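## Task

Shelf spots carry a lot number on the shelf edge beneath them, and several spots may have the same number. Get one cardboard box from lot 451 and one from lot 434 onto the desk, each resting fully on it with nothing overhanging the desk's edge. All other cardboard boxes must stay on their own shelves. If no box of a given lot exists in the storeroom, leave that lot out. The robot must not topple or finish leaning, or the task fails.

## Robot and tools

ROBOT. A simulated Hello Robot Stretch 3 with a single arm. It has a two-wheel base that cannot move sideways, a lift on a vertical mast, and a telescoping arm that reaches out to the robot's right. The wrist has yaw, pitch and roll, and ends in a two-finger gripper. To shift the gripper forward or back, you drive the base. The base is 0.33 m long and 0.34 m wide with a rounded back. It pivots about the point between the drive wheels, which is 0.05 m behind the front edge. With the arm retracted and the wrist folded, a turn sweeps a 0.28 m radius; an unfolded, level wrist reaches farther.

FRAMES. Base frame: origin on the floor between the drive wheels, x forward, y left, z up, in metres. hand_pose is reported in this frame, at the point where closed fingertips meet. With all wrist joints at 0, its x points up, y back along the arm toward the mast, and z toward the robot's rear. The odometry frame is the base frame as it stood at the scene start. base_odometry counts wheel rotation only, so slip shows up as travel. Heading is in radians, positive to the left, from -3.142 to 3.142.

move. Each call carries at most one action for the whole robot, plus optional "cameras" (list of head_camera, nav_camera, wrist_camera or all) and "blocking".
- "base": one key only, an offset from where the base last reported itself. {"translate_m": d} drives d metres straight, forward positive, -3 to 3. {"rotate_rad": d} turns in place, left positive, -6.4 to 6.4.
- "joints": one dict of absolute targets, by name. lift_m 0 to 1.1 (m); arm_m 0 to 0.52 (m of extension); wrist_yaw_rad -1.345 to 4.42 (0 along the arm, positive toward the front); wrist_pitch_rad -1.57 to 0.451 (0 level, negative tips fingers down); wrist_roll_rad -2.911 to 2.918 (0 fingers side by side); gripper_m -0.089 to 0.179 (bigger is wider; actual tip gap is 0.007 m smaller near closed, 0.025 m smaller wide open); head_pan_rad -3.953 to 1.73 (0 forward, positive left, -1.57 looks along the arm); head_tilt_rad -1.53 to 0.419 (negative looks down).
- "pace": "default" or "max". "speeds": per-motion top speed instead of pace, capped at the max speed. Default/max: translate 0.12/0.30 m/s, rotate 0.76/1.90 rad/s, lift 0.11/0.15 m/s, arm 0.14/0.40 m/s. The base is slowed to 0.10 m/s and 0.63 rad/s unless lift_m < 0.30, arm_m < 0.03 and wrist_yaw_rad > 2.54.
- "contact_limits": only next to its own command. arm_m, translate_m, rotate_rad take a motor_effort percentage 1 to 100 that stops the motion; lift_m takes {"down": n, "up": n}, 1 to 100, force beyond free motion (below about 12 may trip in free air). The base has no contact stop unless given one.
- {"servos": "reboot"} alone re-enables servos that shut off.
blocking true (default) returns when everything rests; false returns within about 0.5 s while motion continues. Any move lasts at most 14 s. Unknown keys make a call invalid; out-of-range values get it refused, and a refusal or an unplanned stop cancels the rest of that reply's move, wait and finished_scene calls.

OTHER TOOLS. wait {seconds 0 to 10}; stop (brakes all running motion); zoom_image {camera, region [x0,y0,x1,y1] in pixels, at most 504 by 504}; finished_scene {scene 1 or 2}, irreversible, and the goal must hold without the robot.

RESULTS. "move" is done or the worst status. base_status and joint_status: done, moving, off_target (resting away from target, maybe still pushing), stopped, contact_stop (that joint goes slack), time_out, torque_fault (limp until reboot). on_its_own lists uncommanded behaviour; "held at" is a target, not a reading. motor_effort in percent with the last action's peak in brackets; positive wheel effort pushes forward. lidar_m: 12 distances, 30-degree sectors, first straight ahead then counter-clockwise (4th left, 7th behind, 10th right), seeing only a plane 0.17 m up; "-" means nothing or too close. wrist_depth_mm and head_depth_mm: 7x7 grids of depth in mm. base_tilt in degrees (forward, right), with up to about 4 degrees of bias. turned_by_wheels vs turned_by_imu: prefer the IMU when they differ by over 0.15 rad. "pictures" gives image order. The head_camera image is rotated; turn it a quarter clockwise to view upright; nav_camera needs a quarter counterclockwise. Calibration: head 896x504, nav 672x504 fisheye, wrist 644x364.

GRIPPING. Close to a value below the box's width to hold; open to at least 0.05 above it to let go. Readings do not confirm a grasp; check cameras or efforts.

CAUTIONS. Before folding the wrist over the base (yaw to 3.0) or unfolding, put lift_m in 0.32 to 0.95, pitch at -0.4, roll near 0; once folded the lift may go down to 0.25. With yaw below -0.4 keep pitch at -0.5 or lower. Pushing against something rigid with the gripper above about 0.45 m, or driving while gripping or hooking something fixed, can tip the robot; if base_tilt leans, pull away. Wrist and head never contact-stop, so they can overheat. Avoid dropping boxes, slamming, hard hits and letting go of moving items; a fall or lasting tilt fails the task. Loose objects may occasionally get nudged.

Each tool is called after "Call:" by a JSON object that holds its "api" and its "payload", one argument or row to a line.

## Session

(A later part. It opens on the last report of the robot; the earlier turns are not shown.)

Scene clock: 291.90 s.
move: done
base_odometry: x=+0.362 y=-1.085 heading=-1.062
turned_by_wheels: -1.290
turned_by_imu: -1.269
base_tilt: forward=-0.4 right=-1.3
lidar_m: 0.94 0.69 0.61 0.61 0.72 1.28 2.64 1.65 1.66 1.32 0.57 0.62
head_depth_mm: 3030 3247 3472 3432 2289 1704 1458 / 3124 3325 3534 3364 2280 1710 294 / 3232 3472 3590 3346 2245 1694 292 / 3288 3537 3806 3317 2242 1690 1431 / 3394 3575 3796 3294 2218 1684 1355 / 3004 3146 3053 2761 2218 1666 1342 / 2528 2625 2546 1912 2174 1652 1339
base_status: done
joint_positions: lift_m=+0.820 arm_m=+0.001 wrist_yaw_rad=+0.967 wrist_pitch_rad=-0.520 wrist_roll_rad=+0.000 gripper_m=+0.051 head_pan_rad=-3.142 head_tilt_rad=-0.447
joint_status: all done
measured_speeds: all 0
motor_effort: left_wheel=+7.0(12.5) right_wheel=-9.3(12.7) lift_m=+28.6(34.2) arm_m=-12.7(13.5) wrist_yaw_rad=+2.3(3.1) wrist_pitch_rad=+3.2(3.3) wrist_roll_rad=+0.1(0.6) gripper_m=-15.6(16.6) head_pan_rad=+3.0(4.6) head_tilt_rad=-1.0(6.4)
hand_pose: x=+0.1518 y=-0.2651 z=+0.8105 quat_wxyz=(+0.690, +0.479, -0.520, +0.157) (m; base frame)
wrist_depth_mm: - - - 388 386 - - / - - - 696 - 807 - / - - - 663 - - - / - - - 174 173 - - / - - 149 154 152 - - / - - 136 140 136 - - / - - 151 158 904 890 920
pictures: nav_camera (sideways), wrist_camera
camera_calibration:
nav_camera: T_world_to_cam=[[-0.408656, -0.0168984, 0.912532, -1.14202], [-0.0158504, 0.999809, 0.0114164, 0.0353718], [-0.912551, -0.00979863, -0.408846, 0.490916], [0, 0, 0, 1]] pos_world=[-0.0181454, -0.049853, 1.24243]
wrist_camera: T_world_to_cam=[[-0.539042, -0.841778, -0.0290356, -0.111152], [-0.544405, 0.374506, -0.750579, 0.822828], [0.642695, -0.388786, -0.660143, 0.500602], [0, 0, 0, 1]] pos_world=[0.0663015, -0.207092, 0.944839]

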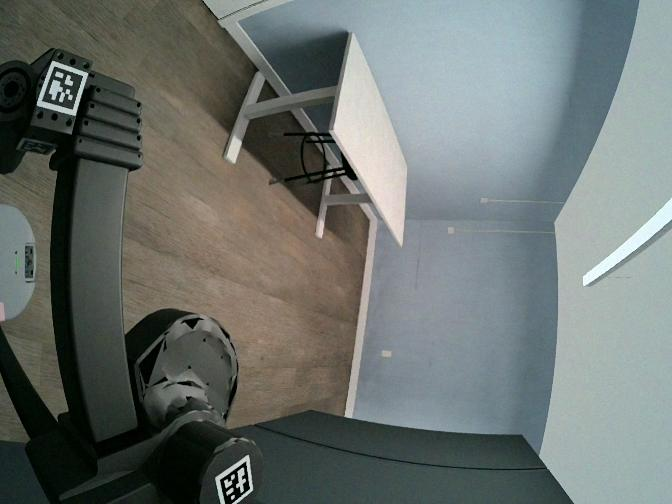

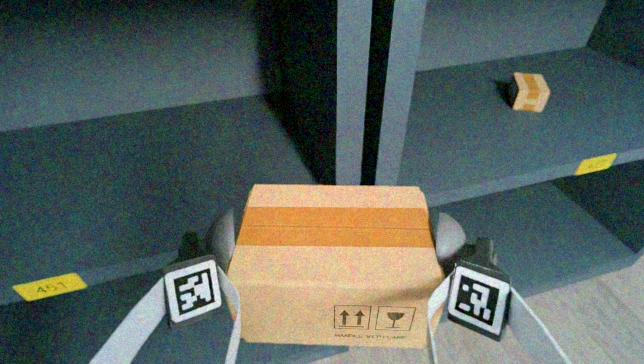

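Call:
{"api": "move", "payload": {
  "base": {"translate_m": -0.773},
  "cameras": ["nav_camera"]
}}

Scene clock: 338.70 s.
move: done
base_odometry: x=-0.014 y=-0.411 heading=-1.062
turned_by_wheels: +0.000
turned_by_imu: -0.001
base_tilt: forward=-0.3 right=-1.2
lidar_m: 1.46 0.94 0.83 0.83 0.97 1.74 2.81 1.16 1.08 1.43 1.58 1.22
head_depth_mm: 2470 2594 2816 2948 2271 1718 1461 / 2535 2718 2872 3029 2250 1698 293 / 2605 2805 2991 3133 2247 1685 290 / 2663 2870 3093 3225 2222 1688 1392 / 2743 2932 3165 3049 2188 1671 1352 / 2647 2781 2926 1820 2091 1658 1343 / 2200 2292 2319 1454 2071 1643 1345
base_status: done
joint_positions: lift_m=+0.820 arm_m=+0.001 wrist_yaw_rad=+0.967 wrist_pitch_rad=-0.520 wrist_roll_rad=+0.000 gripper_m=+0.051 head_pan_rad=-3.140 head_tilt_rad=-0.450
joint_status: not commanded
measured_speeds: all 0
motor_effort: left_wheel=-1.3(9.4) right_wheel=-10.1(15.8) lift_m=+31.2(31.9) arm_m=-7.3(12.3) wrist_yaw_rad=+2.0(3.4) wrist_pitch_rad=+3.2(3.4) wrist_roll_rad=-0.3(0.3) gripper_m=-15.8(16.7) head_pan_rad=+3.5(4.3) head_tilt_rad=-2.9(4.7)
hand_pose: x=+0.1518 y=-0.2651 z=+0.8105 quat_wxyz=(+0.690, +0.479, -0.520, +0.157) (m; base frame)
wrist_depth_mm: - - - - - - - / - - - - - - - / - - - - - - - / - - - - - - - / - - 149 153 151 - - / - 124 137 140 136 - - / 963 901 887 160 895 885 916
pictures: nav_camera (sideways)
camera_calibration:
nav_camera: T_world_to_cam=[[-0.411115, -0.01771, 0.911412, -1.14048], [-0.0178511, 0.999776, 0.0113748, 0.0355026], [-0.911409, -0.0115933, -0.411339, 0.494173], [0, 0, 0, 1]] pos_world=[-0.0178419, -0.0499635, 1.24232]

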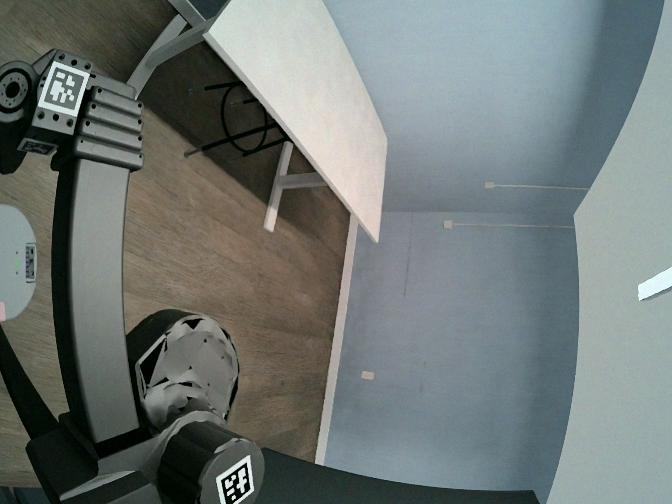

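Call:
{"api": "move", "payload": {
  "base": {"translate_m": -0.773}
}}

Call:
{"api": "move", "payload": {
  "base": {"rotate_rad": -0.309},
  "joints": {"head_pan_rad": -1.57, "head_tilt_rad": -0.5},
  "cameras": ["nav_camera", "head_camera"]
}}

Scene clock: 356.47 s.
move: done
base_odometry: x=-0.391 y=+0.264 heading=-1.062
turned_by_wheels: +0.000
turned_by_imu: +0.001
base_tilt: forward=-0.4 right=-1.2
lidar_m: 1.96 1.19 1.04 1.04 1.23 2.32 2.32 1.18 0.60 0.86 1.45 1.95
head_depth_mm: 1870 1985 2116 2282 2290 1717 1451 / 1930 2047 2209 2360 2273 1705 293 / 1979 2107 2260 2439 2254 1702 291 / 2031 2164 2345 2535 2230 1682 1398 / 2096 2243 2403 2645 2210 1670 1349 / 2140 2242 2428 2576 1149 1662 1338 / 1862 1944 2029 2046 982 1602 1339
base_status: done
joint_positions: lift_m=+0.820 arm_m=+0.001 wrist_yaw_rad=+0.967 wrist_pitch_rad=-0.520 wrist_roll_rad=+0.000 gripper_m=+0.051 head_pan_rad=-3.140 head_tilt_rad=-0.450
joint_status: not commanded
measured_speeds: all 0
motor_effort: left_wheel=-6.1(10.8) right_wheel=-5.4(15.1) lift_m=+29.4(31.6) arm_m=-3.0(6.8) wrist_yaw_rad=+1.1(3.4) wrist_pitch_rad=+3.3(3.3) wrist_roll_rad=+0.1(0.3) gripper_m=-16.4(16.7) head_pan_rad=+2.5(3.4) head_tilt_rad=-0.7(2.9)
hand_pose: x=+0.1518 y=-0.2651 z=+0.8105 quat_wxyz=(+0.690, +0.479, -0.520, +0.157) (m; base frame)
wrist_depth_mm: - - - - - - - / - - - - - - - / - - - - - - - / - - - - - - - / - - 149 153 151 - - / - 124 136 140 135 - - / 938 905 907 160 898 125 867
pictures: none

Scene clock: 358.70 s.
move: done
base_odometry: x=-0.391 y=+0.264 heading=-1.370
turned_by_wheels: -0.309
turned_by_imu: -0.304
base_tilt: forward=-0.3 right=-1.4
lidar_m: 1.96 1.50 1.08 1.04 1.08 1.46 2.32 1.17 0.81 0.60 0.86 1.71
head_depth_mm: 1028 1112 1214 1299 954 730 1229 / 1025 1115 1208 1286 950 727 1254 / 1027 1113 1206 1266 938 723 974 / 1024 1109 1206 1266 934 717 1212 / 1022 1104 1211 1258 926 717 1240 / 1023 1104 1201 1267 920 712 1233 / 1017 1101 1198 1262 916 708 1170
base_status: done
joint_positions: lift_m=+0.820 arm_m=+0.001 wrist_yaw_rad=+0.968 wrist_pitch_rad=-0.520 wrist_roll_rad=+0.000 gripper_m=+0.051 head_pan_rad=-1.562 head_tilt_rad=-0.500
joint_status: all done
measured_speeds: translate_m=+0.000 rotate_rad=+0.000 lift_m=+0.000 arm_m=+0.000 wrist_yaw_rad=+0.000 wrist_pitch_rad=+0.000 wrist_roll_rad=+0.000 head_pan_rad=-0.024 head_tilt_rad=+0.000
motor_effort: left_wheel=+7.7(11.9) right_wheel=-9.5(13.9) lift_m=+29.0(30.3) arm_m=-2.3(3.1) wrist_yaw_rad=+1.2(3.1) wrist_pitch_rad=+3.2(3.3) wrist_roll_rad=-0.2(0.3) gripper_m=-16.6(16.7) head_pan_rad=-3.3(5.3) head_tilt_rad=-4.4(8.4)
hand_pose: x=+0.1518 y=-0.2650 z=+0.8105 quat_wxyz=(+0.690, +0.479, -0.520, +0.157) (m; base frame)
wrist_depth_mm: - - - - - - - / - - - - - - - / - - - - - - - / - - - - - - - / - - 149 154 152 306 - / - 124 136 140 136 - - / 951 912 921 160 901 885 931
pictures: head_camera (sideways), nav_camera (sideways)
camera_calibration:
head_camera: T_world_to_cam=[[-0.050213, 0.431718, -0.90061, 1.1877], [0.997704, -0.0193566, -0.0649052, 0.0779822], [-0.0454535, -0.901801, -0.429754, 0.515181], [0, 0, 0, 1]] pos_world=[0.00525148, -0.0466498, 1.29612]
nav_camera: T_world_to_cam=[[0.0211832, -0.455737, 0.889863, -1.11504], [-0.999609, -0.0259199, 0.010521, 0.0425881], [0.0182704, -0.889737, -0.456107, 0.546737], [0, 0, 0, 1]] pos_world=[0.0562025, -0.0206089, 1.24116]

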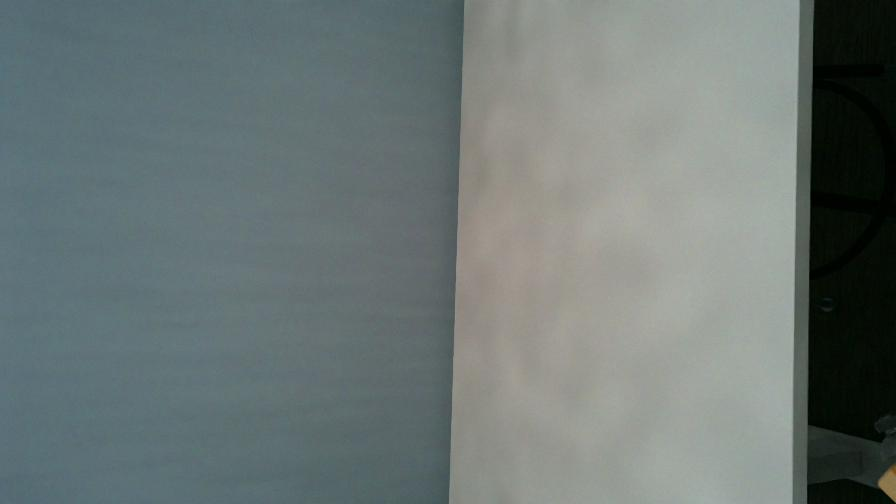

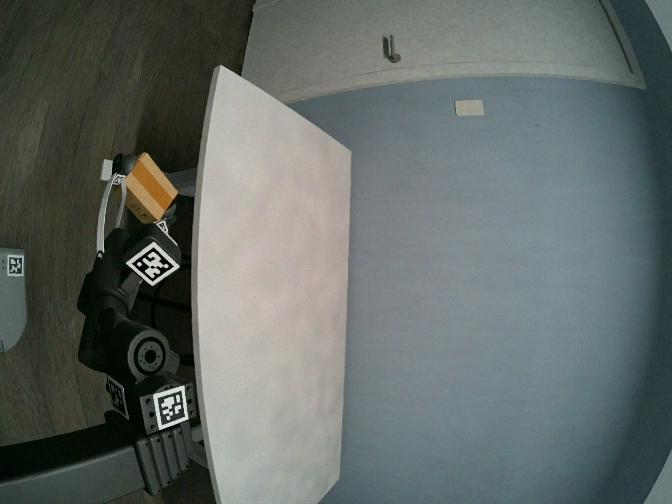

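Call:
{"api": "move", "payload": {
  "joints": {"arm_m": 0.39},
  "speeds": {"arm_m": 0.12},
  "contact_limits": {"arm_m": 36},
  "cameras": ["nav_camera", "wrist_camera"]
}}

Call:
{"api": "move", "payload": {
  "joints": {"lift_m": 0.767},
  "speeds": {"lift_m": 0.06},
  "contact_limits": {"lift_m": {"down": 13}},
  "cameras": ["wrist_camera"]
}}

Scene clock: 375.10 s.
move: done
base_odometry: x=-0.391 y=+0.264 heading=-1.370
turned_by_wheels: +0.000
turned_by_imu: +0.000
base_tilt: forward=-0.2 right=-1.2
lidar_m: 1.95 1.50 1.09 1.04 1.07 1.45 2.32 1.18 0.81 0.60 0.86 1.71
head_depth_mm: 1032 1114 1214 1294 957 360 290 / 1029 1109 1210 1289 431 352 1003 / 1027 1116 1208 1276 833 723 972 / 1020 1111 1210 1271 586 720 1210 / 1021 1103 1199 1264 670 715 1241 / 1018 1100 1196 1255 815 711 1236 / 1017 1096 1201 1256 914 708 1183
base_status: not commanded
joint_positions: lift_m=+0.820 arm_m=+0.390 wrist_yaw_rad=+0.968 wrist_pitch_rad=-0.520 wrist_roll_rad=+0.000 gripper_m=+0.051 head_pan_rad=-1.570 head_tilt_rad=-0.500
joint_status: all done
measured_speeds: all 0
motor_effort: left_wheel=+7.4(8.2) right_wheel=-9.8(10.8) lift_m=+28.0(29.5) arm_m=+13.0(15.3) wrist_yaw_rad=+3.3(3.3) wrist_pitch_rad=+3.2(3.4) wrist_roll_rad=+0.0(0.3) gripper_m=-16.1(16.7) head_pan_rad=-2.5(3.9) head_tilt_rad=-3.6(5.1)
contact_limits: arm_m 36 (drawing in: default 31, maximum 55; extending or still: default 40, maximum 69)
hand_pose: x=+0.1518 y=-0.6544 z=+0.8105 quat_wxyz=(+0.690, +0.479, -0.520, +0.157) (m; base frame)
wrist_depth_mm: - - - - - - - / - - - - - - - / - - - - - - - / - - - 174 - - - / - - 149 153 151 - - / - - 136 140 136 122 - / - - 151 154 151 - -
pictures: nav_camera (sideways), wrist_camera
camera_calibration:
nav_camera: T_world_to_cam=[[0.0173064, -0.456222, 0.889698, -1.1148], [-0.999793, -0.0174152, 0.0105178, 0.0426269], [0.0106958, -0.889696, -0.456429, 0.547226], [0, 0, 0, 1]] pos_world=[0.0560582, -0.0209888, 1.24115]
wrist_camera: T_world_to_cam=[[-0.538661, -0.842021, -0.0290643, -0.439084], [-0.544557, 0.374274, -0.750584, 0.968538], [0.642886, -0.388484, -0.660135, 0.34937], [0, 0, 0, 1]] pos_world=[0.0663011, -0.596492, 0.944839]

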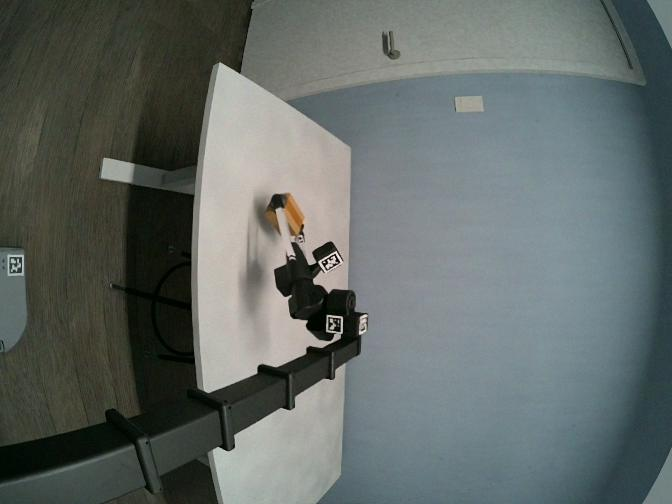

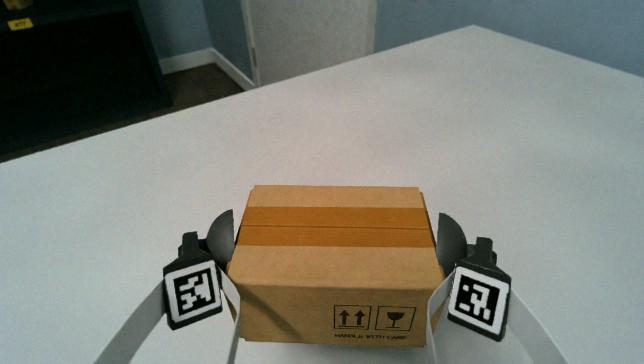

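Scene clock: 376.57 s.
move: done
base_odometry: x=-0.391 y=+0.264 heading=-1.370
turned_by_wheels: +0.000
turned_by_imu: +0.000
base_tilt: forward=-0.3 right=-1.2
lidar_m: 1.96 1.50 1.09 1.04 1.08 1.46 2.31 1.17 0.81 0.60 0.86 1.70
head_depth_mm: 1026 1111 1217 1299 951 733 350 / 1032 1112 1218 1282 912 386 339 / 1028 1109 1213 1278 568 721 975 / 1023 1108 1204 1275 597 697 1210 / 1024 1104 1199 1270 671 714 1237 / 1018 1107 1200 1264 917 692 1231 / 1018 1101 1195 1260 913 708 1183
base_status: not commanded
joint_positions: lift_m=+0.767 arm_m=+0.390 wrist_yaw_rad=+0.968 wrist_pitch_rad=-0.520 wrist_roll_rad=+0.000 gripper_m=+0.051 head_pan_rad=-1.570 head_tilt_rad=-0.500
joint_status: all done
measured_speeds: all 0
motor_effort: left_wheel=+7.7(8.1) right_wheel=-9.7(11.1) lift_m=+24.3(28.9) arm_m=+12.6(13.9) wrist_yaw_rad=+1.4(2.5) wrist_pitch_rad=+3.3(3.4) wrist_roll_rad=+0.1(0.2) gripper_m=-15.8(16.6) head_pan_rad=-3.3(3.3) head_tilt_rad=-3.5(4.3)
contact_limits: arm_m 36 (drawing in: default 31, maximum 55; extending or still: default 40, maximum 69); lift_m down 13 (down: maximum 72; up: maximum 65)
hand_pose: x=+0.1518 y=-0.6544 z=+0.7575 quat_wxyz=(+0.690, +0.479, -0.520, +0.157) (m; base frame)
wrist_depth_mm: - - - - - - - / - - - - - - - / - - - - - - - / - - - 173 - - - / - - 149 153 150 - - / - - 136 140 136 122 - / - - 150 154 151 - -
pictures: wrist_camera
camera_calibration:
wrist_camera: T_world_to_cam=[[-0.538715, -0.841987, -0.0290509, -0.440612], [-0.544623, 0.374351, -0.750498, 0.92873], [0.642785, -0.388483, -0.660234, 0.314478], [0, 0, 0, 1]] pos_world=[0.0663013, -0.596492, 0.891839]

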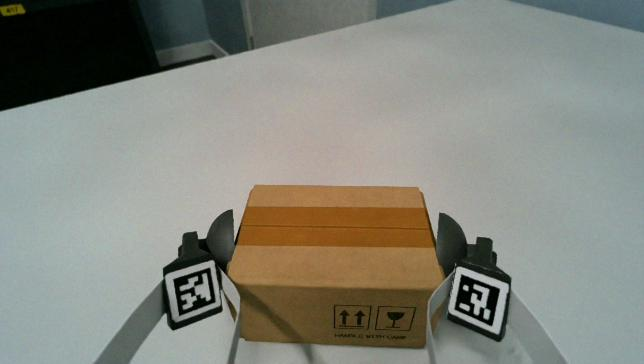

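Call:
{"api": "move", "payload": {
  "joints": {"lift_m": 0.762},
  "speeds": {"lift_m": 0.03},
  "contact_limits": {"lift_m": {"down": 13}}
}}

Call:
{"api": "move", "payload": {
  "joints": {"lift_m": 0.757},
  "speeds": {"lift_m": 0.03},
  "contact_limits": {"lift_m": {"down": 13}},
  "cameras": ["wrist_camera"]
}}

Scene clock: 382.97 s.
move: done
base_odometry: x=-0.391 y=+0.264 heading=-1.370
turned_by_wheels: +0.000
turned_by_imu: +0.000
base_tilt: forward=-0.3 right=-1.2
lidar_m: 1.95 1.51 1.09 1.04 1.08 1.45 2.31 1.18 0.81 0.60 0.86 1.70
head_depth_mm: 1035 1122 1220 1295 954 733 628 / 1027 1112 1209 1280 947 403 344 / 1029 1108 1207 1271 575 721 974 / 1024 1107 1208 1272 599 694 1209 / 1021 1103 1206 1263 792 693 1235 / 1016 1099 1196 1259 918 690 1231 / 1018 1097 1192 1262 911 708 1177
base_status: not commanded
joint_positions: lift_m=+0.762 arm_m=+0.390 wrist_yaw_rad=+0.968 wrist_pitch_rad=-0.507 wrist_roll_rad=+0.000 gripper_m=+0.051 head_pan_rad=-1.570 head_tilt_rad=-0.500
joint_status: all done
measured_speeds: all 0
motor_effort: left_wheel=+6.0(7.9) right_wheel=-7.8(10.2) lift_m=+21.7(25.3) arm_m=+10.5(11.4) wrist_yaw_rad=+0.6(2.6) wrist_pitch_rad=+0.8(3.2) wrist_roll_rad=-0.1(0.2) gripper_m=-16.1(16.5) head_pan_rad=-2.5(2.8) head_tilt_rad=-2.6(3.9)
contact_limits: arm_m 36 (drawing in: default 31, maximum 55; extending or still: default 40, maximum 69); lift_m down 13 (down: maximum 72; up: maximum 65)
hand_pose: x=+0.1534 y=-0.6555 z=+0.7553 quat_wxyz=(+0.689, +0.475, -0.523, +0.161) (m; base frame)
wrist_depth_mm: - - - - - - - / - - - - - - - / - - - - - - - / - - - 171 - - - / - - 151 157 151 - - / - - 136 140 135 122 - / - - 151 155 152 - -
pictures: none

Scene clock: 383.57 s.
move: done
base_odometry: x=-0.391 y=+0.264 heading=-1.370
turned_by_wheels: +0.000
turned_by_imu: +0.000
base_tilt: forward=-0.3 right=-1.2
lidar_m: 1.96 1.50 1.08 1.04 1.08 1.45 2.31 1.17 0.81 0.60 0.86 1.71
head_depth_mm: 1032 1122 1220 1295 954 733 629 / 1033 1114 1216 1281 946 409 350 / 1026 1113 1207 1271 575 703 973 / 1021 1104 1209 1272 600 697 1212 / 1020 1104 1201 1268 748 693 1229 / 1020 1106 1204 1263 916 690 1228 / 1014 1099 1194 1255 914 706 1183
base_status: not commanded
joint_positions: lift_m=+0.757 arm_m=+0.390 wrist_yaw_rad=+0.968 wrist_pitch_rad=-0.486 wrist_roll_rad=+0.000 gripper_m=+0.051 head_pan_rad=-1.570 head_tilt_rad=-0.500
joint_status: all done
measured_speeds: all 0
motor_effort: left_wheel=+3.9(6.3) right_wheel=-5.2(8.4) lift_m=+18.8(21.7) arm_m=+10.7(11.4) wrist_yaw_rad=+1.1(2.1) wrist_pitch_rad=-3.1(3.6) wrist_roll_rad=+0.1(0.3) gripper_m=-16.3(16.5) head_pan_rad=-2.4(2.8) head_tilt_rad=-2.9(3.3)
contact_limits: arm_m 36 (drawing in: default 31, maximum 55; extending or still: default 40, maximum 69); lift_m down 13 (down: maximum 72; up: maximum 65)
hand_pose: x=+0.1559 y=-0.6572 z=+0.7548 quat_wxyz=(+0.687, +0.470, -0.528, +0.169) (m; base frame)
wrist_depth_mm: - - - - - - - / - - - - - - - / - - - - - - - / - - - 174 - - - / - - 149 157 152 - - / - - 136 140 135 122 - / - - 151 153 151 - -
pictures: wrist_camera
camera_calibration:
wrist_camera: T_world_to_cam=[[-0.537895, -0.84255, -0.0278928, -0.442164], [-0.523003, 0.359476, -0.772816, 0.933694], [0.661164, -0.401106, -0.634016, 0.278029], [0, 0, 0, 1]] pos_world=[0.0666636, -0.596666, 0.885516]

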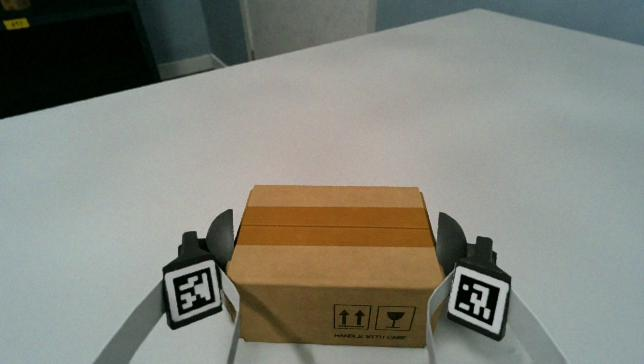

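Call:
{"api": "move", "payload": {
  "joints": {"lift_m": 0.763},
  "speeds": {"lift_m": 0.03}
}}

Call:
{"api": "move", "payload": {
  "joints": {"gripper_m": 0.179},
  "cameras": ["wrist_camera"]
}}

Call:
{"api": "move", "payload": {
  "joints": {"lift_m": 0.85},
  "cameras": ["wrist_camera", "nav_camera"]
}}

Scene clock: 390.33 s.
move: done
base_odometry: x=-0.391 y=+0.264 heading=-1.370
turned_by_wheels: +0.000
turned_by_imu: +0.000
base_tilt: forward=-0.3 right=-1.1
lidar_m: 1.96 1.51 1.09 1.04 1.08 1.46 2.31 1.17 0.81 0.60 0.86 1.71
head_depth_mm: 1034 1116 1220 1295 959 731 631 / 1033 1113 1219 1282 947 402 343 / 1026 1107 1212 1281 574 720 972 / 1024 1106 1205 1268 599 697 1211 / 1021 1106 1195 1268 788 692 1232 / 1016 1104 1201 1264 917 690 1221 / 1019 1099 1198 1261 912 705 1183
base_status: not commanded
joint_positions: lift_m=+0.763 arm_m=+0.390 wrist_yaw_rad=+0.968 wrist_pitch_rad=-0.509 wrist_roll_rad=+0.000 gripper_m=+0.051 head_pan_rad=-1.570 head_tilt_rad=-0.500
joint_status: all done
measured_speeds: all 0
motor_effort: left_wheel=+3.8(4.6) right_wheel=-4.3(5.3) lift_m=+30.7(31.9) arm_m=+8.7(9.4) wrist_yaw_rad=+1.8(2.6) wrist_pitch_rad=+1.1(3.1) wrist_roll_rad=+0.1(0.3) gripper_m=-16.0(16.5) head_pan_rad=-2.2(2.5) head_tilt_rad=-1.7(2.8)
contact_limits: arm_m 36 (drawing in: default 31, maximum 55; extending or still: default 40, maximum 69)
hand_pose: x=+0.1532 y=-0.6554 z=+0.7558 quat_wxyz=(+0.689, +0.476, -0.523, +0.161) (m; base frame)
wrist_depth_mm: - - - - - - - / - - - - - - - / - - - - - - - / - - - 172 - - - / - - 151 156 150 - - / - - 136 140 136 122 - / - - 151 155 152 - -
pictures: none

Scene clock: 392.17 s.
move: done
base_odometry: x=-0.391 y=+0.264 heading=-1.370
turned_by_wheels: +0.000
turned_by_imu: +0.000
base_tilt: forward=-0.3 right=-1.1
lidar_m: 1.95 1.51 1.09 1.04 1.08 1.45 2.32 1.17 0.81 0.60 0.86 1.70
head_depth_mm: 1027 1116 1214 1303 959 731 629 / 1028 1113 1210 1287 950 402 343 / 1026 1113 1214 1280 574 723 971 / 1026 1110 1213 1269 598 695 1213 / 1020 1106 1203 1265 796 694 1237 / 1022 1104 1192 1252 918 689 1231 / 1015 1094 1198 1264 911 686 1181
base_status: not commanded
joint_positions: lift_m=+0.763 arm_m=+0.390 wrist_yaw_rad=+0.968 wrist_pitch_rad=-0.511 wrist_roll_rad=+0.000 gripper_m=+0.179 head_pan_rad=-1.570 head_tilt_rad=-0.500
joint_status: all done
measured_speeds: all 0
motor_effort: left_wheel=+4.1(4.6) right_wheel=-4.7(5.6) lift_m=+29.8(31.4) arm_m=+7.9(9.1) wrist_yaw_rad=+1.2(3.0) wrist_pitch_rad=+1.6(1.8) wrist_roll_rad=+0.0(0.3) gripper_m=+0.8(85.1) head_pan_rad=-2.0(2.6) head_tilt_rad=-2.2(3.5)
contact_limits: arm_m 36 (drawing in: default 31, maximum 55; extending or still: default 40, maximum 69)
hand_pose: x=+0.1529 y=-0.6552 z=+0.7553 quat_wxyz=(+0.689, +0.477, -0.522, +0.160) (m; base frame)
wrist_depth_mm: - - - - - - - / - - - - - - - / - - - - - - - / - - - 171 - - - / - 143 152 156 151 - - / - 126 139 139 135 - - / - - - 153 149 - 105
pictures: wrist_camera
camera_calibration:
wrist_camera: T_world_to_cam=[[-0.538508, -0.842128, -0.0288057, -0.440964], [-0.539141, 0.370629, -0.756281, 0.929001], [0.647562, -0.391733, -0.653613, 0.304232], [0, 0, 0, 1]] pos_world=[0.0663916, -0.596486, 0.888733]

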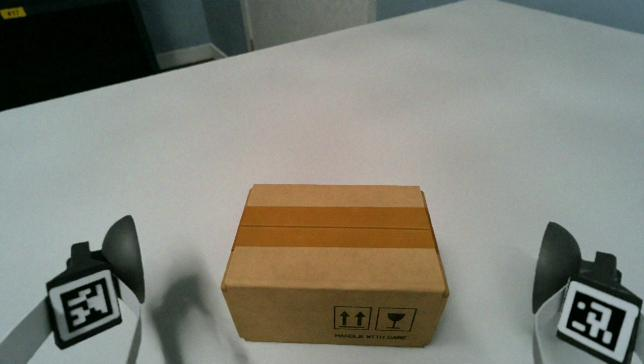

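Scene clock: 393.80 s.
move: done
base_odometry: x=-0.391 y=+0.264 heading=-1.370
turned_by_wheels: +0.000
turned_by_imu: +0.000
base_tilt: forward=-0.3 right=-1.1
lidar_m: 1.95 1.51 1.09 1.04 1.08 1.45 2.32 1.17 0.81 0.60 0.86 1.70
head_depth_mm: 1032 1114 1217 1293 955 302 - / 1028 1114 1215 1271 399 336 1222 / 1023 1110 1209 551 864 724 974 / 1027 1107 1203 1276 597 721 1214 / 1023 1105 1208 1274 784 714 1235 / 1021 1099 1197 1264 921 711 1228 / 1018 1091 1193 1258 910 706 1186
base_status: not commanded
joint_positions: lift_m=+0.850 arm_m=+0.390 wrist_yaw_rad=+0.968 wrist_pitch_rad=-0.512 wrist_roll_rad=+0.000 gripper_m=+0.179 head_pan_rad=-1.570 head_tilt_rad=-0.500
joint_status: all done
measured_speeds: all 0
motor_effort: left_wheel=+4.2(4.5) right_wheel=-4.8(5.7) lift_m=+31.3(33.8) arm_m=+6.9(8.1) wrist_yaw_rad=+1.4(2.7) wrist_pitch_rad=+1.7(1.8) wrist_roll_rad=-0.1(0.3) gripper_m=+0.8(1.2) head_pan_rad=-1.9(2.3) head_tilt_rad=-2.0(2.4)
contact_limits: arm_m 36 (drawing in: default 31, maximum 55; extending or still: default 40, maximum 69)
hand_pose: x=+0.1528 y=-0.6551 z=+0.8422 quat_wxyz=(+0.689, +0.477, -0.522, +0.160) (m; base frame)
wrist_depth_mm: - - - - - - - / - - - - - - - / - - - - - - - / - - - - - - - / - 143 - - - - - / - 126 - 224 - - - / - - - 204 203 - 105
pictures: nav_camera (sideways), wrist_camera
camera_calibration:
nav_camera: T_world_to_cam=[[0.0173064, -0.456222, 0.889698, -1.1148], [-0.999793, -0.0174152, 0.0105178, 0.0426269], [0.0106958, -0.889696, -0.456429, 0.547226], [0, 0, 0, 1]] pos_world=[0.0560582, -0.0209888, 1.24115]
wrist_camera: T_world_to_cam=[[-0.538536, -0.842111, -0.0287952, -0.438456], [-0.539375, 0.370786, -0.756037, 0.99467], [0.647344, -0.391622, -0.653895, 0.361452], [0, 0, 0, 1]] pos_world=[0.0663921, -0.596486, 0.975733]

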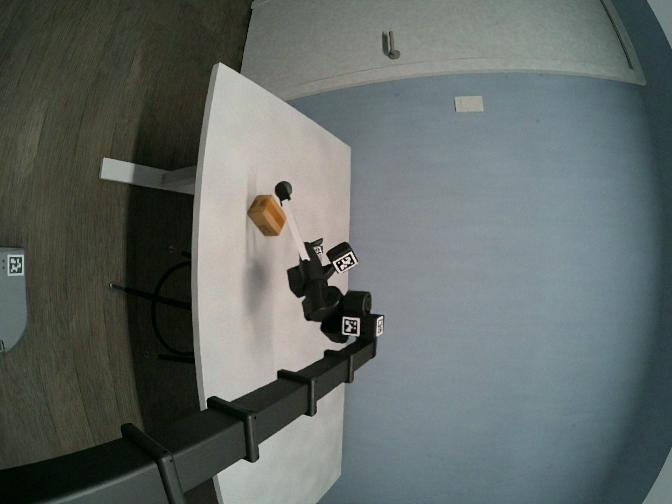

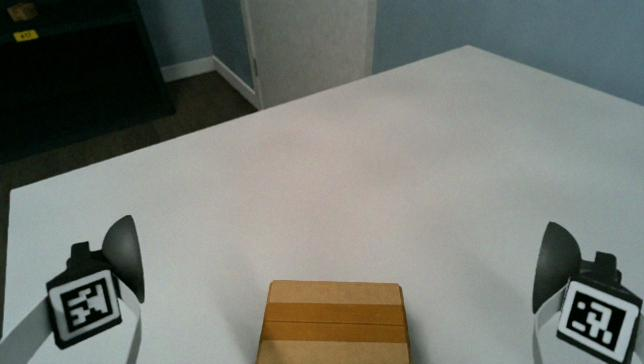

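Call:
{"api": "move", "payload": {
  "joints": {"arm_m": 0.0, "wrist_pitch_rad": -0.4, "gripper_m": 0.05, "head_pan_rad": -3.14, "head_tilt_rad": -0.4},
  "pace": "max"
}}

Call:
{"api": "move", "payload": {
  "joints": {"wrist_yaw_rad": 3.0},
  "pace": "max"
}}

Call:
{"api": "move", "payload": {
  "joints": {"lift_m": 0.28},
  "pace": "max",
  "cameras": ["nav_camera"]
}}

Scene clock: 420.40 s.
move: done
base_odometry: x=-0.391 y=+0.264 heading=-1.370
turned_by_wheels: +0.000
turned_by_imu: +0.000
base_tilt: forward=-0.4 right=-1.2
lidar_m: 1.96 1.51 1.09 1.04 1.08 1.45 2.32 1.17 0.81 0.60 0.86 1.71
head_depth_mm: 1990 2116 2292 2438 2488 1806 1571 / 1977 2101 2246 2430 2457 1791 - / 1975 2096 2243 2423 2443 1786 - / 1961 2072 2245 2418 2409 1766 1497 / 1964 2095 2239 2387 2362 1770 1404 / 1951 2073 2206 2382 2364 1744 1393 / 1929 2062 2230 2357 2355 1739 1391
base_status: not commanded
joint_positions: lift_m=+0.850 arm_m=+0.001 wrist_yaw_rad=+0.968 wrist_pitch_rad=-0.420 wrist_roll_rad=+0.000 gripper_m=+0.050 head_pan_rad=-3.146 head_tilt_rad=-0.400
joint_status: all done
measured_speeds: all 0
motor_effort: left_wheel=+4.0(4.8) right_wheel=-4.6(5.7) lift_m=+27.0(31.2) arm_m=-12.5(14.8) wrist_yaw_rad=+2.1(2.6) wrist_pitch_rad=+3.2(5.5) wrist_roll_rad=+0.1(0.3) gripper_m=+0.5(84.0) head_pan_rad=+3.2(5.0) head_tilt_rad=+4.8(7.2)
hand_pose: x=+0.1632 y=-0.2728 z=+0.8623 quat_wxyz=(+0.681, +0.452, -0.543, +0.191) (m; base frame)
wrist_depth_mm: - - - - - - - / - - - - - - - / - - - - - - - / - - - - - - 373 / - - - - 150 - 375 / - - 126 - 124 328 - / - 985 - - 981 - -
pictures: none

Scene clock: 421.83 s.
move: done
base_odometry: x=-0.391 y=+0.264 heading=-1.370
turned_by_wheels: +0.000
turned_by_imu: +0.000
base_tilt: forward=-0.4 right=-1.3
lidar_m: 1.95 1.50 1.09 1.04 1.08 1.46 2.32 1.18 0.81 0.60 0.86 1.70
head_depth_mm: 1995 2086 2266 2450 2479 1807 1529 / 1981 2117 2241 2382 2441 1795 - / 1996 2072 2252 2409 2442 1787 - / 1961 2088 2260 2403 2392 1771 1496 / 1968 2093 2230 2362 2384 1766 1405 / 1957 2084 2249 2362 2364 1751 1395 / 1945 2087 2213 2377 2332 1747 1388
base_status: not commanded
joint_positions: lift_m=+0.850 arm_m=+0.001 wrist_yaw_rad=+2.997 wrist_pitch_rad=-0.420 wrist_roll_rad=+0.000 gripper_m=+0.050 head_pan_rad=-3.141 head_tilt_rad=-0.400
joint_status: all done
measured_speeds: all 0
motor_effort: left_wheel=+3.8(4.5) right_wheel=-5.4(5.4) lift_m=+25.9(27.8) arm_m=-12.8(13.5) wrist_yaw_rad=+1.9(7.6) wrist_pitch_rad=+3.2(3.3) wrist_roll_rad=+0.3(0.3) gripper_m=+0.4(0.9) head_pan_rad=+3.3(4.1) head_tilt_rad=+4.3(5.6)
hand_pose: x=+0.0111 y=+0.0763 z=+0.8623 quat_wxyz=(+0.197, +0.700, +0.097, +0.679) (m; base frame)
wrist_depth_mm: - 137 - - - - - / - 147 - - - - - / - 162 - - - - - / - 186 - - - - - / - - 199 - - - - / - - 127 - 125 - - / - - 278 - - - -
pictures: none

Scene clock: 426.43 s.
move: done
base_odometry: x=-0.391 y=+0.264 heading=-1.370
turned_by_wheels: +0.000
turned_by_imu: +0.000
base_tilt: forward=-0.4 right=-1.1
lidar_m: 1.96 1.51 1.09 1.04 1.07 1.46 2.32 1.17 0.81 0.60 0.86 1.71
head_depth_mm: 1991 2118 2251 2433 2484 1803 1429 / 1983 2085 2264 2419 2418 1803 1420 / 1979 2092 2229 2407 2426 1779 1419 / 1975 2103 2228 2407 2423 1779 1406 / 1974 2086 2233 2420 2389 1768 1396 / 1960 2084 2205 2393 2348 1739 1402 / 1935 2071 2244 2375 2353 1751 1379
base_status: not commanded
joint_positions: lift_m=+0.280 arm_m=+0.001 wrist_yaw_rad=+2.997 wrist_pitch_rad=-0.419 wrist_roll_rad=+0.000 gripper_m=+0.050 head_pan_rad=-3.140 head_tilt_rad=-0.400
joint_status: all done
measured_speeds: all 0
motor_effort: left_wheel=+3.8(4.7) right_wheel=-4.6(5.6) lift_m=+25.7(26.9) arm_m=-9.6(12.9) wrist_yaw_rad=+1.7(3.7) wrist_pitch_rad=+2.9(3.2) wrist_roll_rad=-0.2(0.3) gripper_m=+0.4(0.9) head_pan_rad=+3.9(4.2) head_tilt_rad=+4.7(5.5)
hand_pose: x=+0.0111 y=+0.0764 z=+0.2925 quat_wxyz=(+0.197, +0.700, +0.097, +0.679) (m; base frame)
wrist_depth_mm: - 137 - - - - - / - 148 - - - - - / 906 162 848 886 873 868 877 / 724 186 653 699 695 703 691 / 602 573 199 586 585 583 571 / 516 507 127 307 126 493 488 / 279 99 263 268 426 429 430
pictures: nav_camera (sideways)
camera_calibration:
nav_camera: T_world_to_cam=[[-0.364844, -0.0176655, 0.930901, -1.16625], [-0.0172416, 0.999777, 0.0122151, 0.0344006], [-0.930909, -0.0115936, -0.365067, 0.434014], [0, 0, 0, 1]] pos_world=[-0.0208798, -0.0499635, 1.24369]

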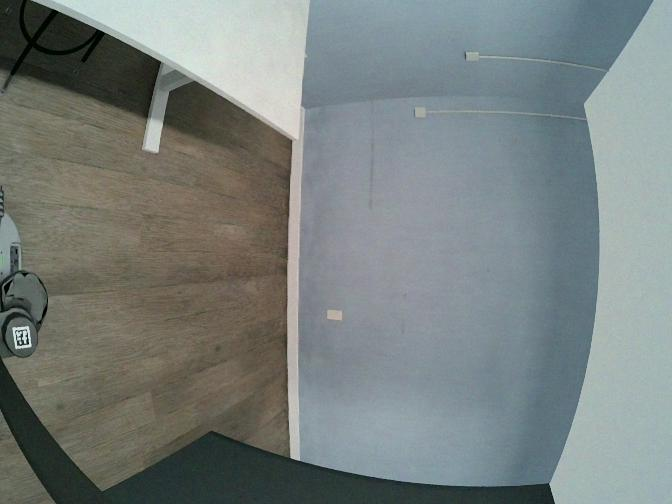

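Call:
{"api": "move", "payload": {
  "base": {"translate_m": -1.82},
  "joints": {"head_pan_rad": -3.9, "head_tilt_rad": -0.35},
  "pace": "max",
  "cameras": ["nav_camera"]
}}

Scene clock: 439.23 s.
move: done
base_odometry: x=-0.753 y=+2.048 heading=-1.370
turned_by_wheels: +0.000
turned_by_imu: -0.002
base_tilt: forward=-0.2 right=-1.2
lidar_m: 3.72 1.46 1.13 2.16 0.75 0.54 0.52 0.53 0.72 1.28 1.31 1.21
head_depth_mm: - - - - - - - / 749 798 - - - - - / 681 729 782 845 915 986 1071 / 612 650 691 739 799 865 937 / 556 585 620 660 703 753 810 / 508 533 561 592 628 670 713 / 470 488 513 539 570 602 636
base_status: done
joint_positions: lift_m=+0.280 arm_m=+0.001 wrist_yaw_rad=+2.997 wrist_pitch_rad=-0.419 wrist_roll_rad=+0.000 gripper_m=+0.050 head_pan_rad=-3.900 head_tilt_rad=-0.348
joint_status: all done
measured_speeds: all 0
motor_effort: left_wheel=-3.4(11.3) right_wheel=-6.3(18.0) lift_m=+24.0(31.2) arm_m=-2.6(7.8) wrist_yaw_rad=+1.3(3.4) wrist_pitch_rad=+3.0(3.1) wrist_roll_rad=+0.1(0.3) gripper_m=+0.3(0.9) head_pan_rad=+3.0(6.0) head_tilt_rad=-4.0(6.7)
hand_pose: x=+0.0110 y=+0.0764 z=+0.2925 quat_wxyz=(+0.197, +0.700, +0.097, +0.680) (m; base frame)
wrist_depth_mm: - 137 - - - - - / - 148 - - - - - / 768 162 855 903 887 869 854 / 704 186 652 704 701 694 685 / 597 576 199 586 576 582 569 / 513 509 127 308 125 492 490 / 279 99 264 268 425 430 427
pictures: nav_camera (sideways)
camera_calibration:
nav_camera: T_world_to_cam=[[-0.241465, 0.205306, 0.948443, -1.18985], [0.676778, 0.736073, 0.0129663, 0.0292041], [-0.695461, 0.645016, -0.316682, 0.369608], [0, 0, 0, 1]] pos_world=[-0.0500233, -0.0156163, 1.24517]

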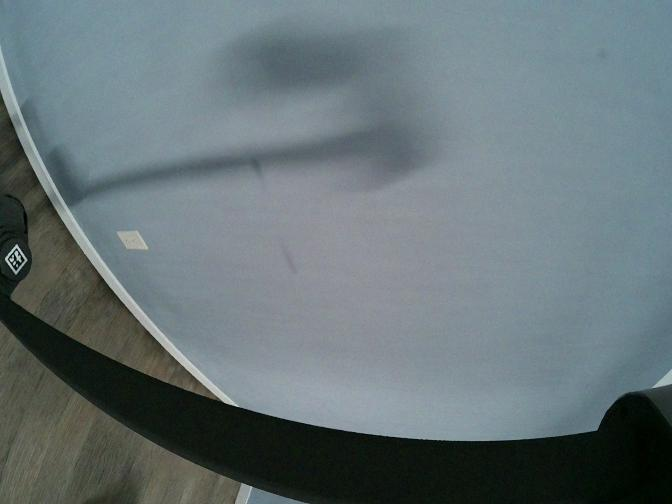

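Call:
{"api": "move", "payload": {
  "base": {"rotate_rad": 1.6},
  "joints": {"head_pan_rad": 0.0, "head_tilt_rad": -0.3},
  "pace": "max",
  "cameras": ["nav_camera"]
}}

Scene clock: 449.87 s.
move: done
base_odometry: x=-0.753 y=+2.048 heading=+0.229
turned_by_wheels: +1.600
turned_by_imu: +1.568
base_tilt: forward=-0.3 right=-1.3
lidar_m: 2.07 0.74 0.53 0.51 0.53 0.72 1.28 1.32 1.21 3.73 1.45 1.13
head_depth_mm: 2132 2217 1362 1331 1319 1302 1287 / 2136 2236 2368 2488 2560 1956 1551 / 2176 2227 2353 2462 2572 2034 1546 / 2110 2242 2344 2480 2565 2005 1538 / 2130 2236 2341 2452 2517 1989 1540 / 2106 2197 2307 2397 2487 1966 1522 / 1513 1545 1558 1596 1618 1657 1466
base_status: done
joint_positions: lift_m=+0.280 arm_m=+0.001 wrist_yaw_rad=+2.997 wrist_pitch_rad=-0.419 wrist_roll_rad=+0.000 gripper_m=+0.050 head_pan_rad=+0.008 head_tilt_rad=-0.300
joint_status: all done
measured_speeds: translate_m=+0.000 rotate_rad=+0.000 lift_m=+0.000 arm_m=+0.000 wrist_yaw_rad=+0.000 wrist_pitch_rad=+0.000 wrist_roll_rad=+0.000 head_pan_rad=-0.024 head_tilt_rad=+0.000
motor_effort: left_wheel=-5.2(15.2) right_wheel=+7.4(15.0) lift_m=+25.0(26.3) arm_m=-13.2(13.6) wrist_yaw_rad=+2.0(3.1) wrist_pitch_rad=+3.0(3.1) wrist_roll_rad=+0.0(0.3) gripper_m=+0.2(0.8) head_pan_rad=-3.3(5.8) head_tilt_rad=+5.5(8.7)
hand_pose: x=+0.0110 y=+0.0764 z=+0.2925 quat_wxyz=(+0.197, +0.700, +0.097, +0.680) (m; base frame)
wrist_depth_mm: 473 137 506 512 534 548 557 / 520 148 540 560 585 601 609 / 562 162 583 617 620 628 - / - 179 189 658 672 666 666 / 602 580 199 584 574 580 575 / 512 504 127 308 125 496 496 / 281 100 262 268 419 431 426
pictures: nav_camera (sideways)
camera_calibration:
nav_camera: T_world_to_cam=[[0.270235, 0.0192717, 0.962602, -1.21154], [0.0225246, -0.999653, 0.01369, 0.0322514], [0.962531, 0.0179827, -0.270575, 0.299572], [0, 0, 0, 1]] pos_world=[0.0383271, 0.0502016, 1.24685]

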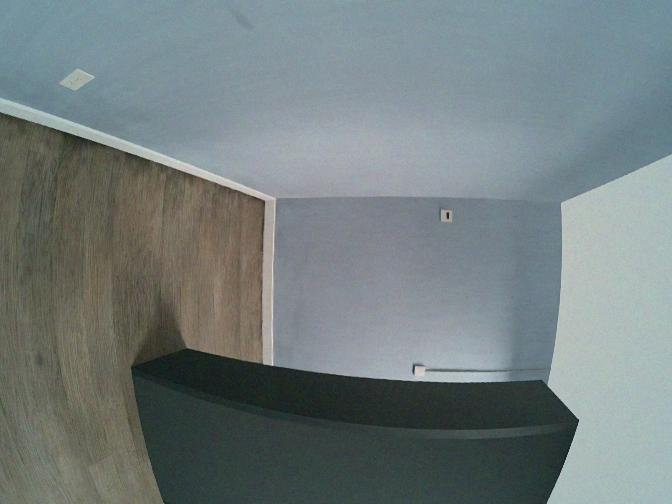

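Call:
{"api": "zoom_image", "payload": {
  "camera": "nav_camera",
  "region": [130, 200, 430, 420]
}}

Scaled by 1.680 from the camera's 672x504 image, which has a finer 792x594 frame.

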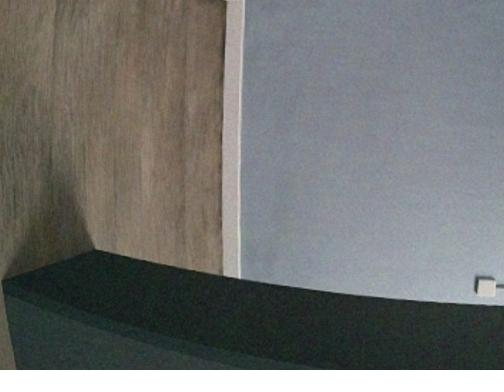

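Call:
{"api": "move", "payload": {
  "base": {"translate_m": 1.88},
  "joints": {"head_pan_rad": -1.2, "head_tilt_rad": -0.25},
  "pace": "max",
  "cameras": ["nav_camera"]
}}

Scene clock: 502.20 s.
move: done
base_odometry: x=+1.077 y=+2.475 heading=+0.229
turned_by_wheels: +0.000
turned_by_imu: +0.001
base_tilt: forward=-0.3 right=-1.2
lidar_m: 0.61 0.63 0.55 0.53 0.55 0.75 2.01 0.69 0.63 1.51 0.87 0.63
head_depth_mm: 2323 3680 3782 - 3359 2206 1652 / 2635 3663 3861 - 3246 2177 1646 / 2121 2265 2477 2694 2846 2158 1637 / 1523 1592 1716 1794 1912 1971 1621 / 1188 1231 1290 1354 1414 1478 1517 / 972 1007 1043 1075 1119 1173 1208 / 826 846 869 897 922 960 988
base_status: done
joint_positions: lift_m=+0.280 arm_m=+0.001 wrist_yaw_rad=+2.997 wrist_pitch_rad=-0.419 wrist_roll_rad=+0.000 gripper_m=+0.050 head_pan_rad=-1.200 head_tilt_rad=-0.250
joint_status: all done
measured_speeds: all 0
motor_effort: left_wheel=-0.7(10.9) right_wheel=+7.5(16.4) lift_m=+27.9(28.7) arm_m=-11.6(13.1) wrist_yaw_rad=+2.2(3.1) wrist_pitch_rad=+2.9(3.2) wrist_roll_rad=-0.1(0.3) gripper_m=+0.2(1.0) head_pan_rad=+3.5(5.5) head_tilt_rad=-3.3(10.4)
hand_pose: x=+0.0110 y=+0.0764 z=+0.2925 quat_wxyz=(+0.197, +0.700, +0.097, +0.680) (m; base frame)
wrist_depth_mm: 492 137 518 533 546 564 577 / 529 148 560 583 597 608 622 / 582 162 604 620 634 - 677 / - 179 189 674 680 664 657 / 598 574 198 579 587 579 570 / 503 503 127 308 125 496 488 / 281 99 261 268 419 431 430
pictures: nav_camera (sideways)
camera_calibration:
nav_camera: T_world_to_cam=[[0.096274, -0.200506, 0.974951, -1.22655], [-0.926861, -0.37513, 0.0143771, 0.0370788], [0.36285, -0.905028, -0.221956, 0.239879], [0, 0, 0, 1]] pos_world=[0.0654116, -0.0149237, 1.24854]

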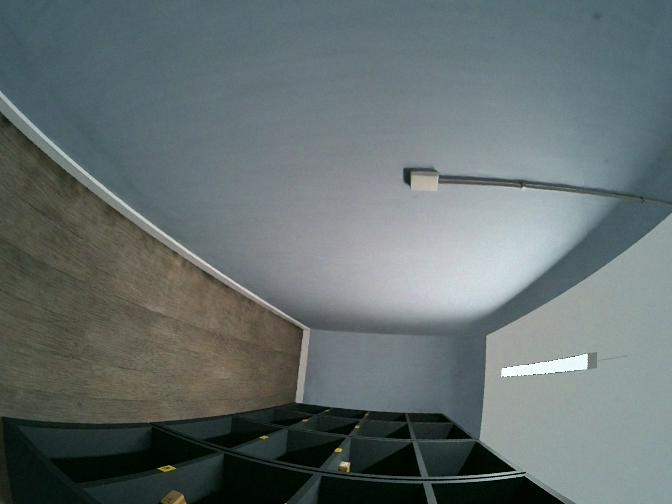

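Call:
{"api": "zoom_image", "payload": {
  "camera": "nav_camera",
  "region": [130, 390, 280, 502]
}}

Call:
{"api": "zoom_image", "payload": {
  "camera": "nav_camera",
  "region": [250, 395, 400, 502]
}}

Scaled by 3.360 from the camera's 672x504 image, which has a finer 792x594 frame.

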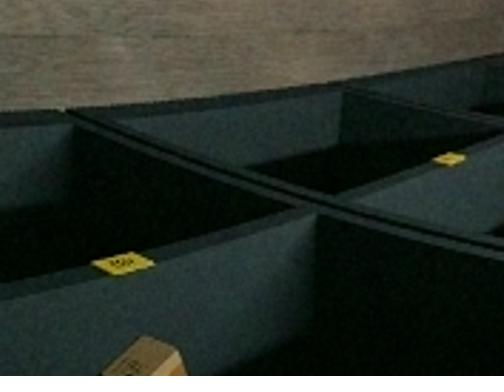

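Scaled by 3.360 from the camera's 672x504 image, which has a finer 792x594 frame.

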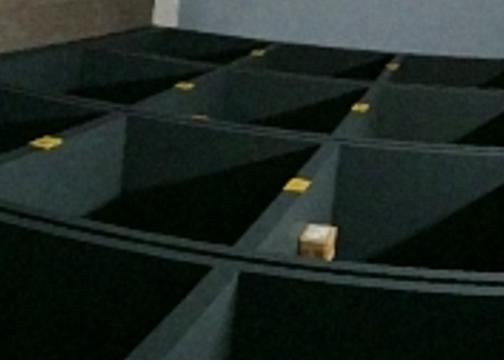

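Call:
{"api": "move", "payload": {
  "base": {"rotate_rad": -1.6},
  "joints": {"head_pan_rad": -1.57, "head_tilt_rad": -0.45},
  "pace": "max"
}}

Call:
{"api": "move", "payload": {
  "base": {"translate_m": 0.9},
  "pace": "max",
  "cameras": ["nav_camera", "head_camera"]
}}

Scene clock: 523.07 s.
move: done
base_odometry: x=+1.077 y=+2.475 heading=-1.371
turned_by_wheels: -1.600
turned_by_imu: -1.569
base_tilt: forward=-0.2 right=-1.3
lidar_m: 1.48 0.87 0.63 0.61 0.62 0.56 0.53 0.55 0.75 1.94 0.70 0.63
head_depth_mm: 1418 1403 1377 1355 1340 1336 1285 / 2019 1982 1940 1900 1897 1635 1355 / 2659 2808 3004 2853 2216 1671 1343 / 2628 2843 3036 3190 2212 1674 1350 / 2619 2803 3012 3239 2158 1662 1338 / 2594 2796 3009 3185 2175 1642 1336 / 2620 2810 2923 2927 2153 1637 1328
base_status: done
joint_positions: lift_m=+0.280 arm_m=+0.001 wrist_yaw_rad=+2.997 wrist_pitch_rad=-0.419 wrist_roll_rad=+0.000 gripper_m=+0.050 head_pan_rad=-1.575 head_tilt_rad=-0.456
joint_status: all done
measured_speeds: all 0
motor_effort: left_wheel=+5.3(15.3) right_wheel=-7.6(15.3) lift_m=+29.2(29.8) arm_m=-12.6(13.5) wrist_yaw_rad=+1.8(3.2) wrist_pitch_rad=+2.9(3.1) wrist_roll_rad=+0.1(0.4) gripper_m=+0.7(1.0) head_pan_rad=+1.6(4.7) head_tilt_rad=+4.2(5.2)
hand_pose: x=+0.0110 y=+0.0764 z=+0.2925 quat_wxyz=(+0.197, +0.700, +0.097, +0.680) (m; base frame)
wrist_depth_mm: 139 137 - - - - - / - 148 - - - - - / - 161 170 - - - 785 / 674 183 191 704 700 703 692 / 599 575 198 581 584 575 573 / 510 514 127 308 125 497 494 / 279 99 262 268 424 430 429
pictures: none

Scene clock: 527.40 s.
move: done
base_odometry: x=+1.256 y=+1.593 heading=-1.371
turned_by_wheels: +0.000
turned_by_imu: +0.001
base_tilt: forward=-0.4 right=-1.3
lidar_m: 1.45 0.90 0.65 0.62 0.64 0.87 1.42 0.56 0.53 0.84 0.67 0.60
head_depth_mm: 575 739 796 837 554 465 814 / 587 738 797 827 548 461 809 / 599 735 792 814 545 458 805 / 614 731 790 805 540 454 800 / 629 728 787 797 536 452 798 / 649 728 786 787 531 449 796 / 668 725 782 778 528 887 789
base_status: done
joint_positions: lift_m=+0.280 arm_m=+0.001 wrist_yaw_rad=+2.997 wrist_pitch_rad=-0.419 wrist_roll_rad=+0.000 gripper_m=+0.050 head_pan_rad=-1.570 head_tilt_rad=-0.450
joint_status: not commanded
measured_speeds: all 0
motor_effort: left_wheel=+1.6(15.6) right_wheel=+6.7(10.9) lift_m=+30.6(31.0) arm_m=-10.6(13.0) wrist_yaw_rad=+1.5(3.2) wrist_pitch_rad=+3.0(3.1) wrist_roll_rad=-0.2(0.4) gripper_m=+0.3(0.9) head_pan_rad=+3.2(4.1) head_tilt_rad=+3.9(5.4)
hand_pose: x=+0.0110 y=+0.0764 z=+0.2925 quat_wxyz=(+0.197, +0.700, +0.097, +0.680) (m; base frame)
wrist_depth_mm: - 137 - - - - - / - 148 - - - - - / - 161 171 - - - 794 / 698 184 219 708 708 697 692 / 592 574 198 586 578 582 569 / 511 504 127 308 125 498 487 / 279 99 264 269 423 431 428
pictures: head_camera (sideways), nav_camera (sideways)
camera_calibration:
head_camera: T_world_to_cam=[[-0.0465905, 0.386678, -0.921037, 1.21429], [0.997506, -0.0309255, -0.0634422, 0.0761008], [-0.0530152, -0.921696, -0.384273, 0.456046], [0, 0, 0, 1]] pos_world=[0.00484098, -0.0468506, 1.29848]
nav_camera: T_world_to_cam=[[0.0173819, -0.410924, 0.911504, -1.14323], [-0.99979, -0.0170776, 0.0113666, 0.0415161], [0.0108955, -0.91151, -0.411134, 0.488236], [0, 0, 0, 1]] pos_world=[0.0560594, -0.0240409, 1.24232]

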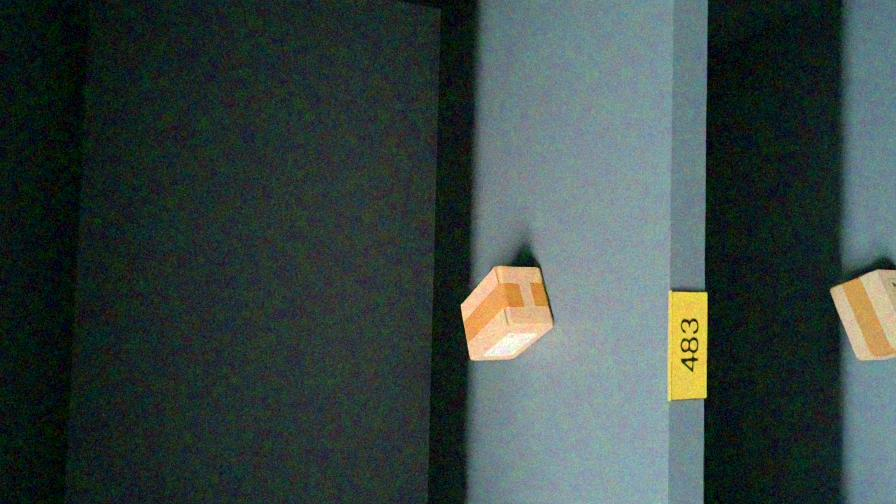

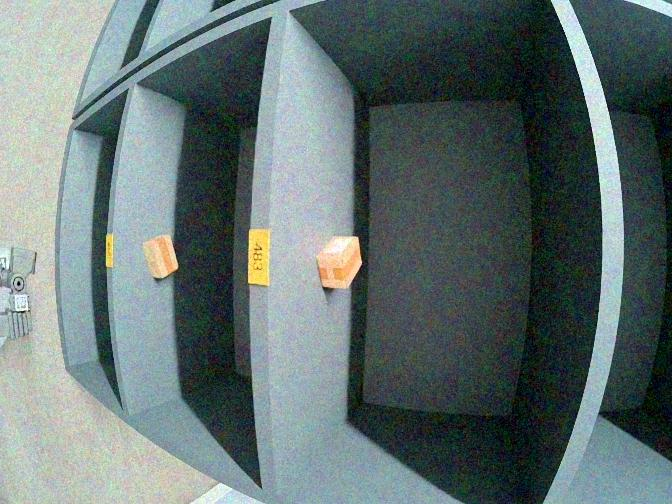

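Call:
{"api": "zoom_image", "payload": {
  "camera": "nav_camera",
  "region": [80, 210, 140, 290]
}}

Call:
{"api": "move", "payload": {
  "base": {"translate_m": 0.83},
  "pace": "max",
  "cameras": ["nav_camera"]
}}

Scaled by 6.300 from the camera's 672x504 image, which has a finer 792x594 frame.

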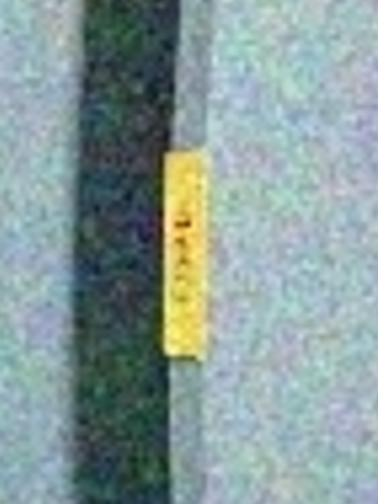

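Scene clock: 541.37 s.
move: done
base_odometry: x=+1.421 y=+0.780 heading=-1.371
turned_by_wheels: +0.000
turned_by_imu: +0.000
base_tilt: forward=-0.2 right=-1.2
lidar_m: 1.55 0.92 0.67 0.64 0.66 0.89 2.24 1.18 0.45 0.82 0.83 0.68
head_depth_mm: 573 697 688 677 553 447 653 / 586 725 779 817 548 444 792 / 599 722 779 816 546 458 809 / 615 718 775 805 540 454 802 / 631 715 771 796 536 450 798 / 650 713 769 784 529 448 771 / 666 711 767 775 489 430 770
base_status: done
joint_positions: lift_m=+0.280 arm_m=+0.001 wrist_yaw_rad=+2.998 wrist_pitch_rad=-0.419 wrist_roll_rad=+0.000 gripper_m=+0.050 head_pan_rad=-1.570 head_tilt_rad=-0.450
joint_status: not commanded
measured_speeds: all 0
motor_effort: left_wheel=+6.4(14.4) right_wheel=+1.0(13.3) lift_m=+25.0(31.2) arm_m=-7.6(9.4) wrist_yaw_rad=+0.5(3.1) wrist_pitch_rad=+3.0(3.1) wrist_roll_rad=-0.3(0.3) gripper_m=+0.4(0.8) head_pan_rad=+3.2(4.2) head_tilt_rad=+4.0(5.0)
hand_pose: x=+0.0110 y=+0.0764 z=+0.2925 quat_wxyz=(+0.197, +0.700, +0.097, +0.680) (m; base frame)
wrist_depth_mm: - 137 - - - - - / - 147 - - - - - / - 161 171 - - 792 818 / 699 183 219 718 700 693 690 / 598 575 199 585 577 571 570 / 513 510 127 308 125 495 497 / 279 99 263 266 422 430 429
pictures: nav_camera (sideways)
camera_calibration:
nav_camera: T_world_to_cam=[[0.0173819, -0.410924, 0.911504, -1.14323], [-0.99979, -0.0170776, 0.0113666, 0.0415161], [0.0108955, -0.91151, -0.411134, 0.488236], [0, 0, 0, 1]] pos_world=[0.0560594, -0.0240409, 1.24232]

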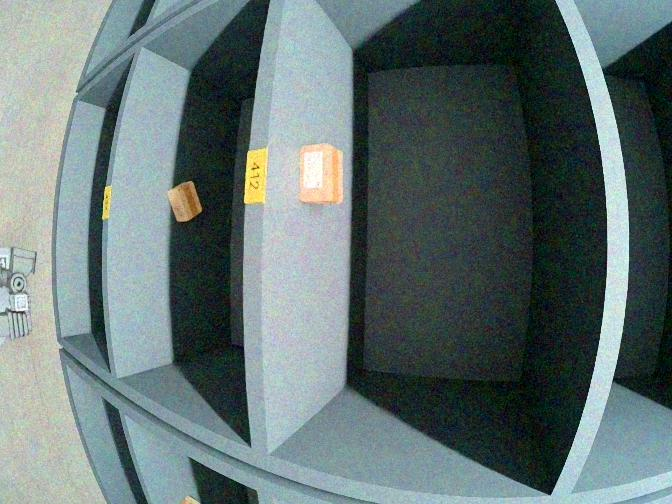

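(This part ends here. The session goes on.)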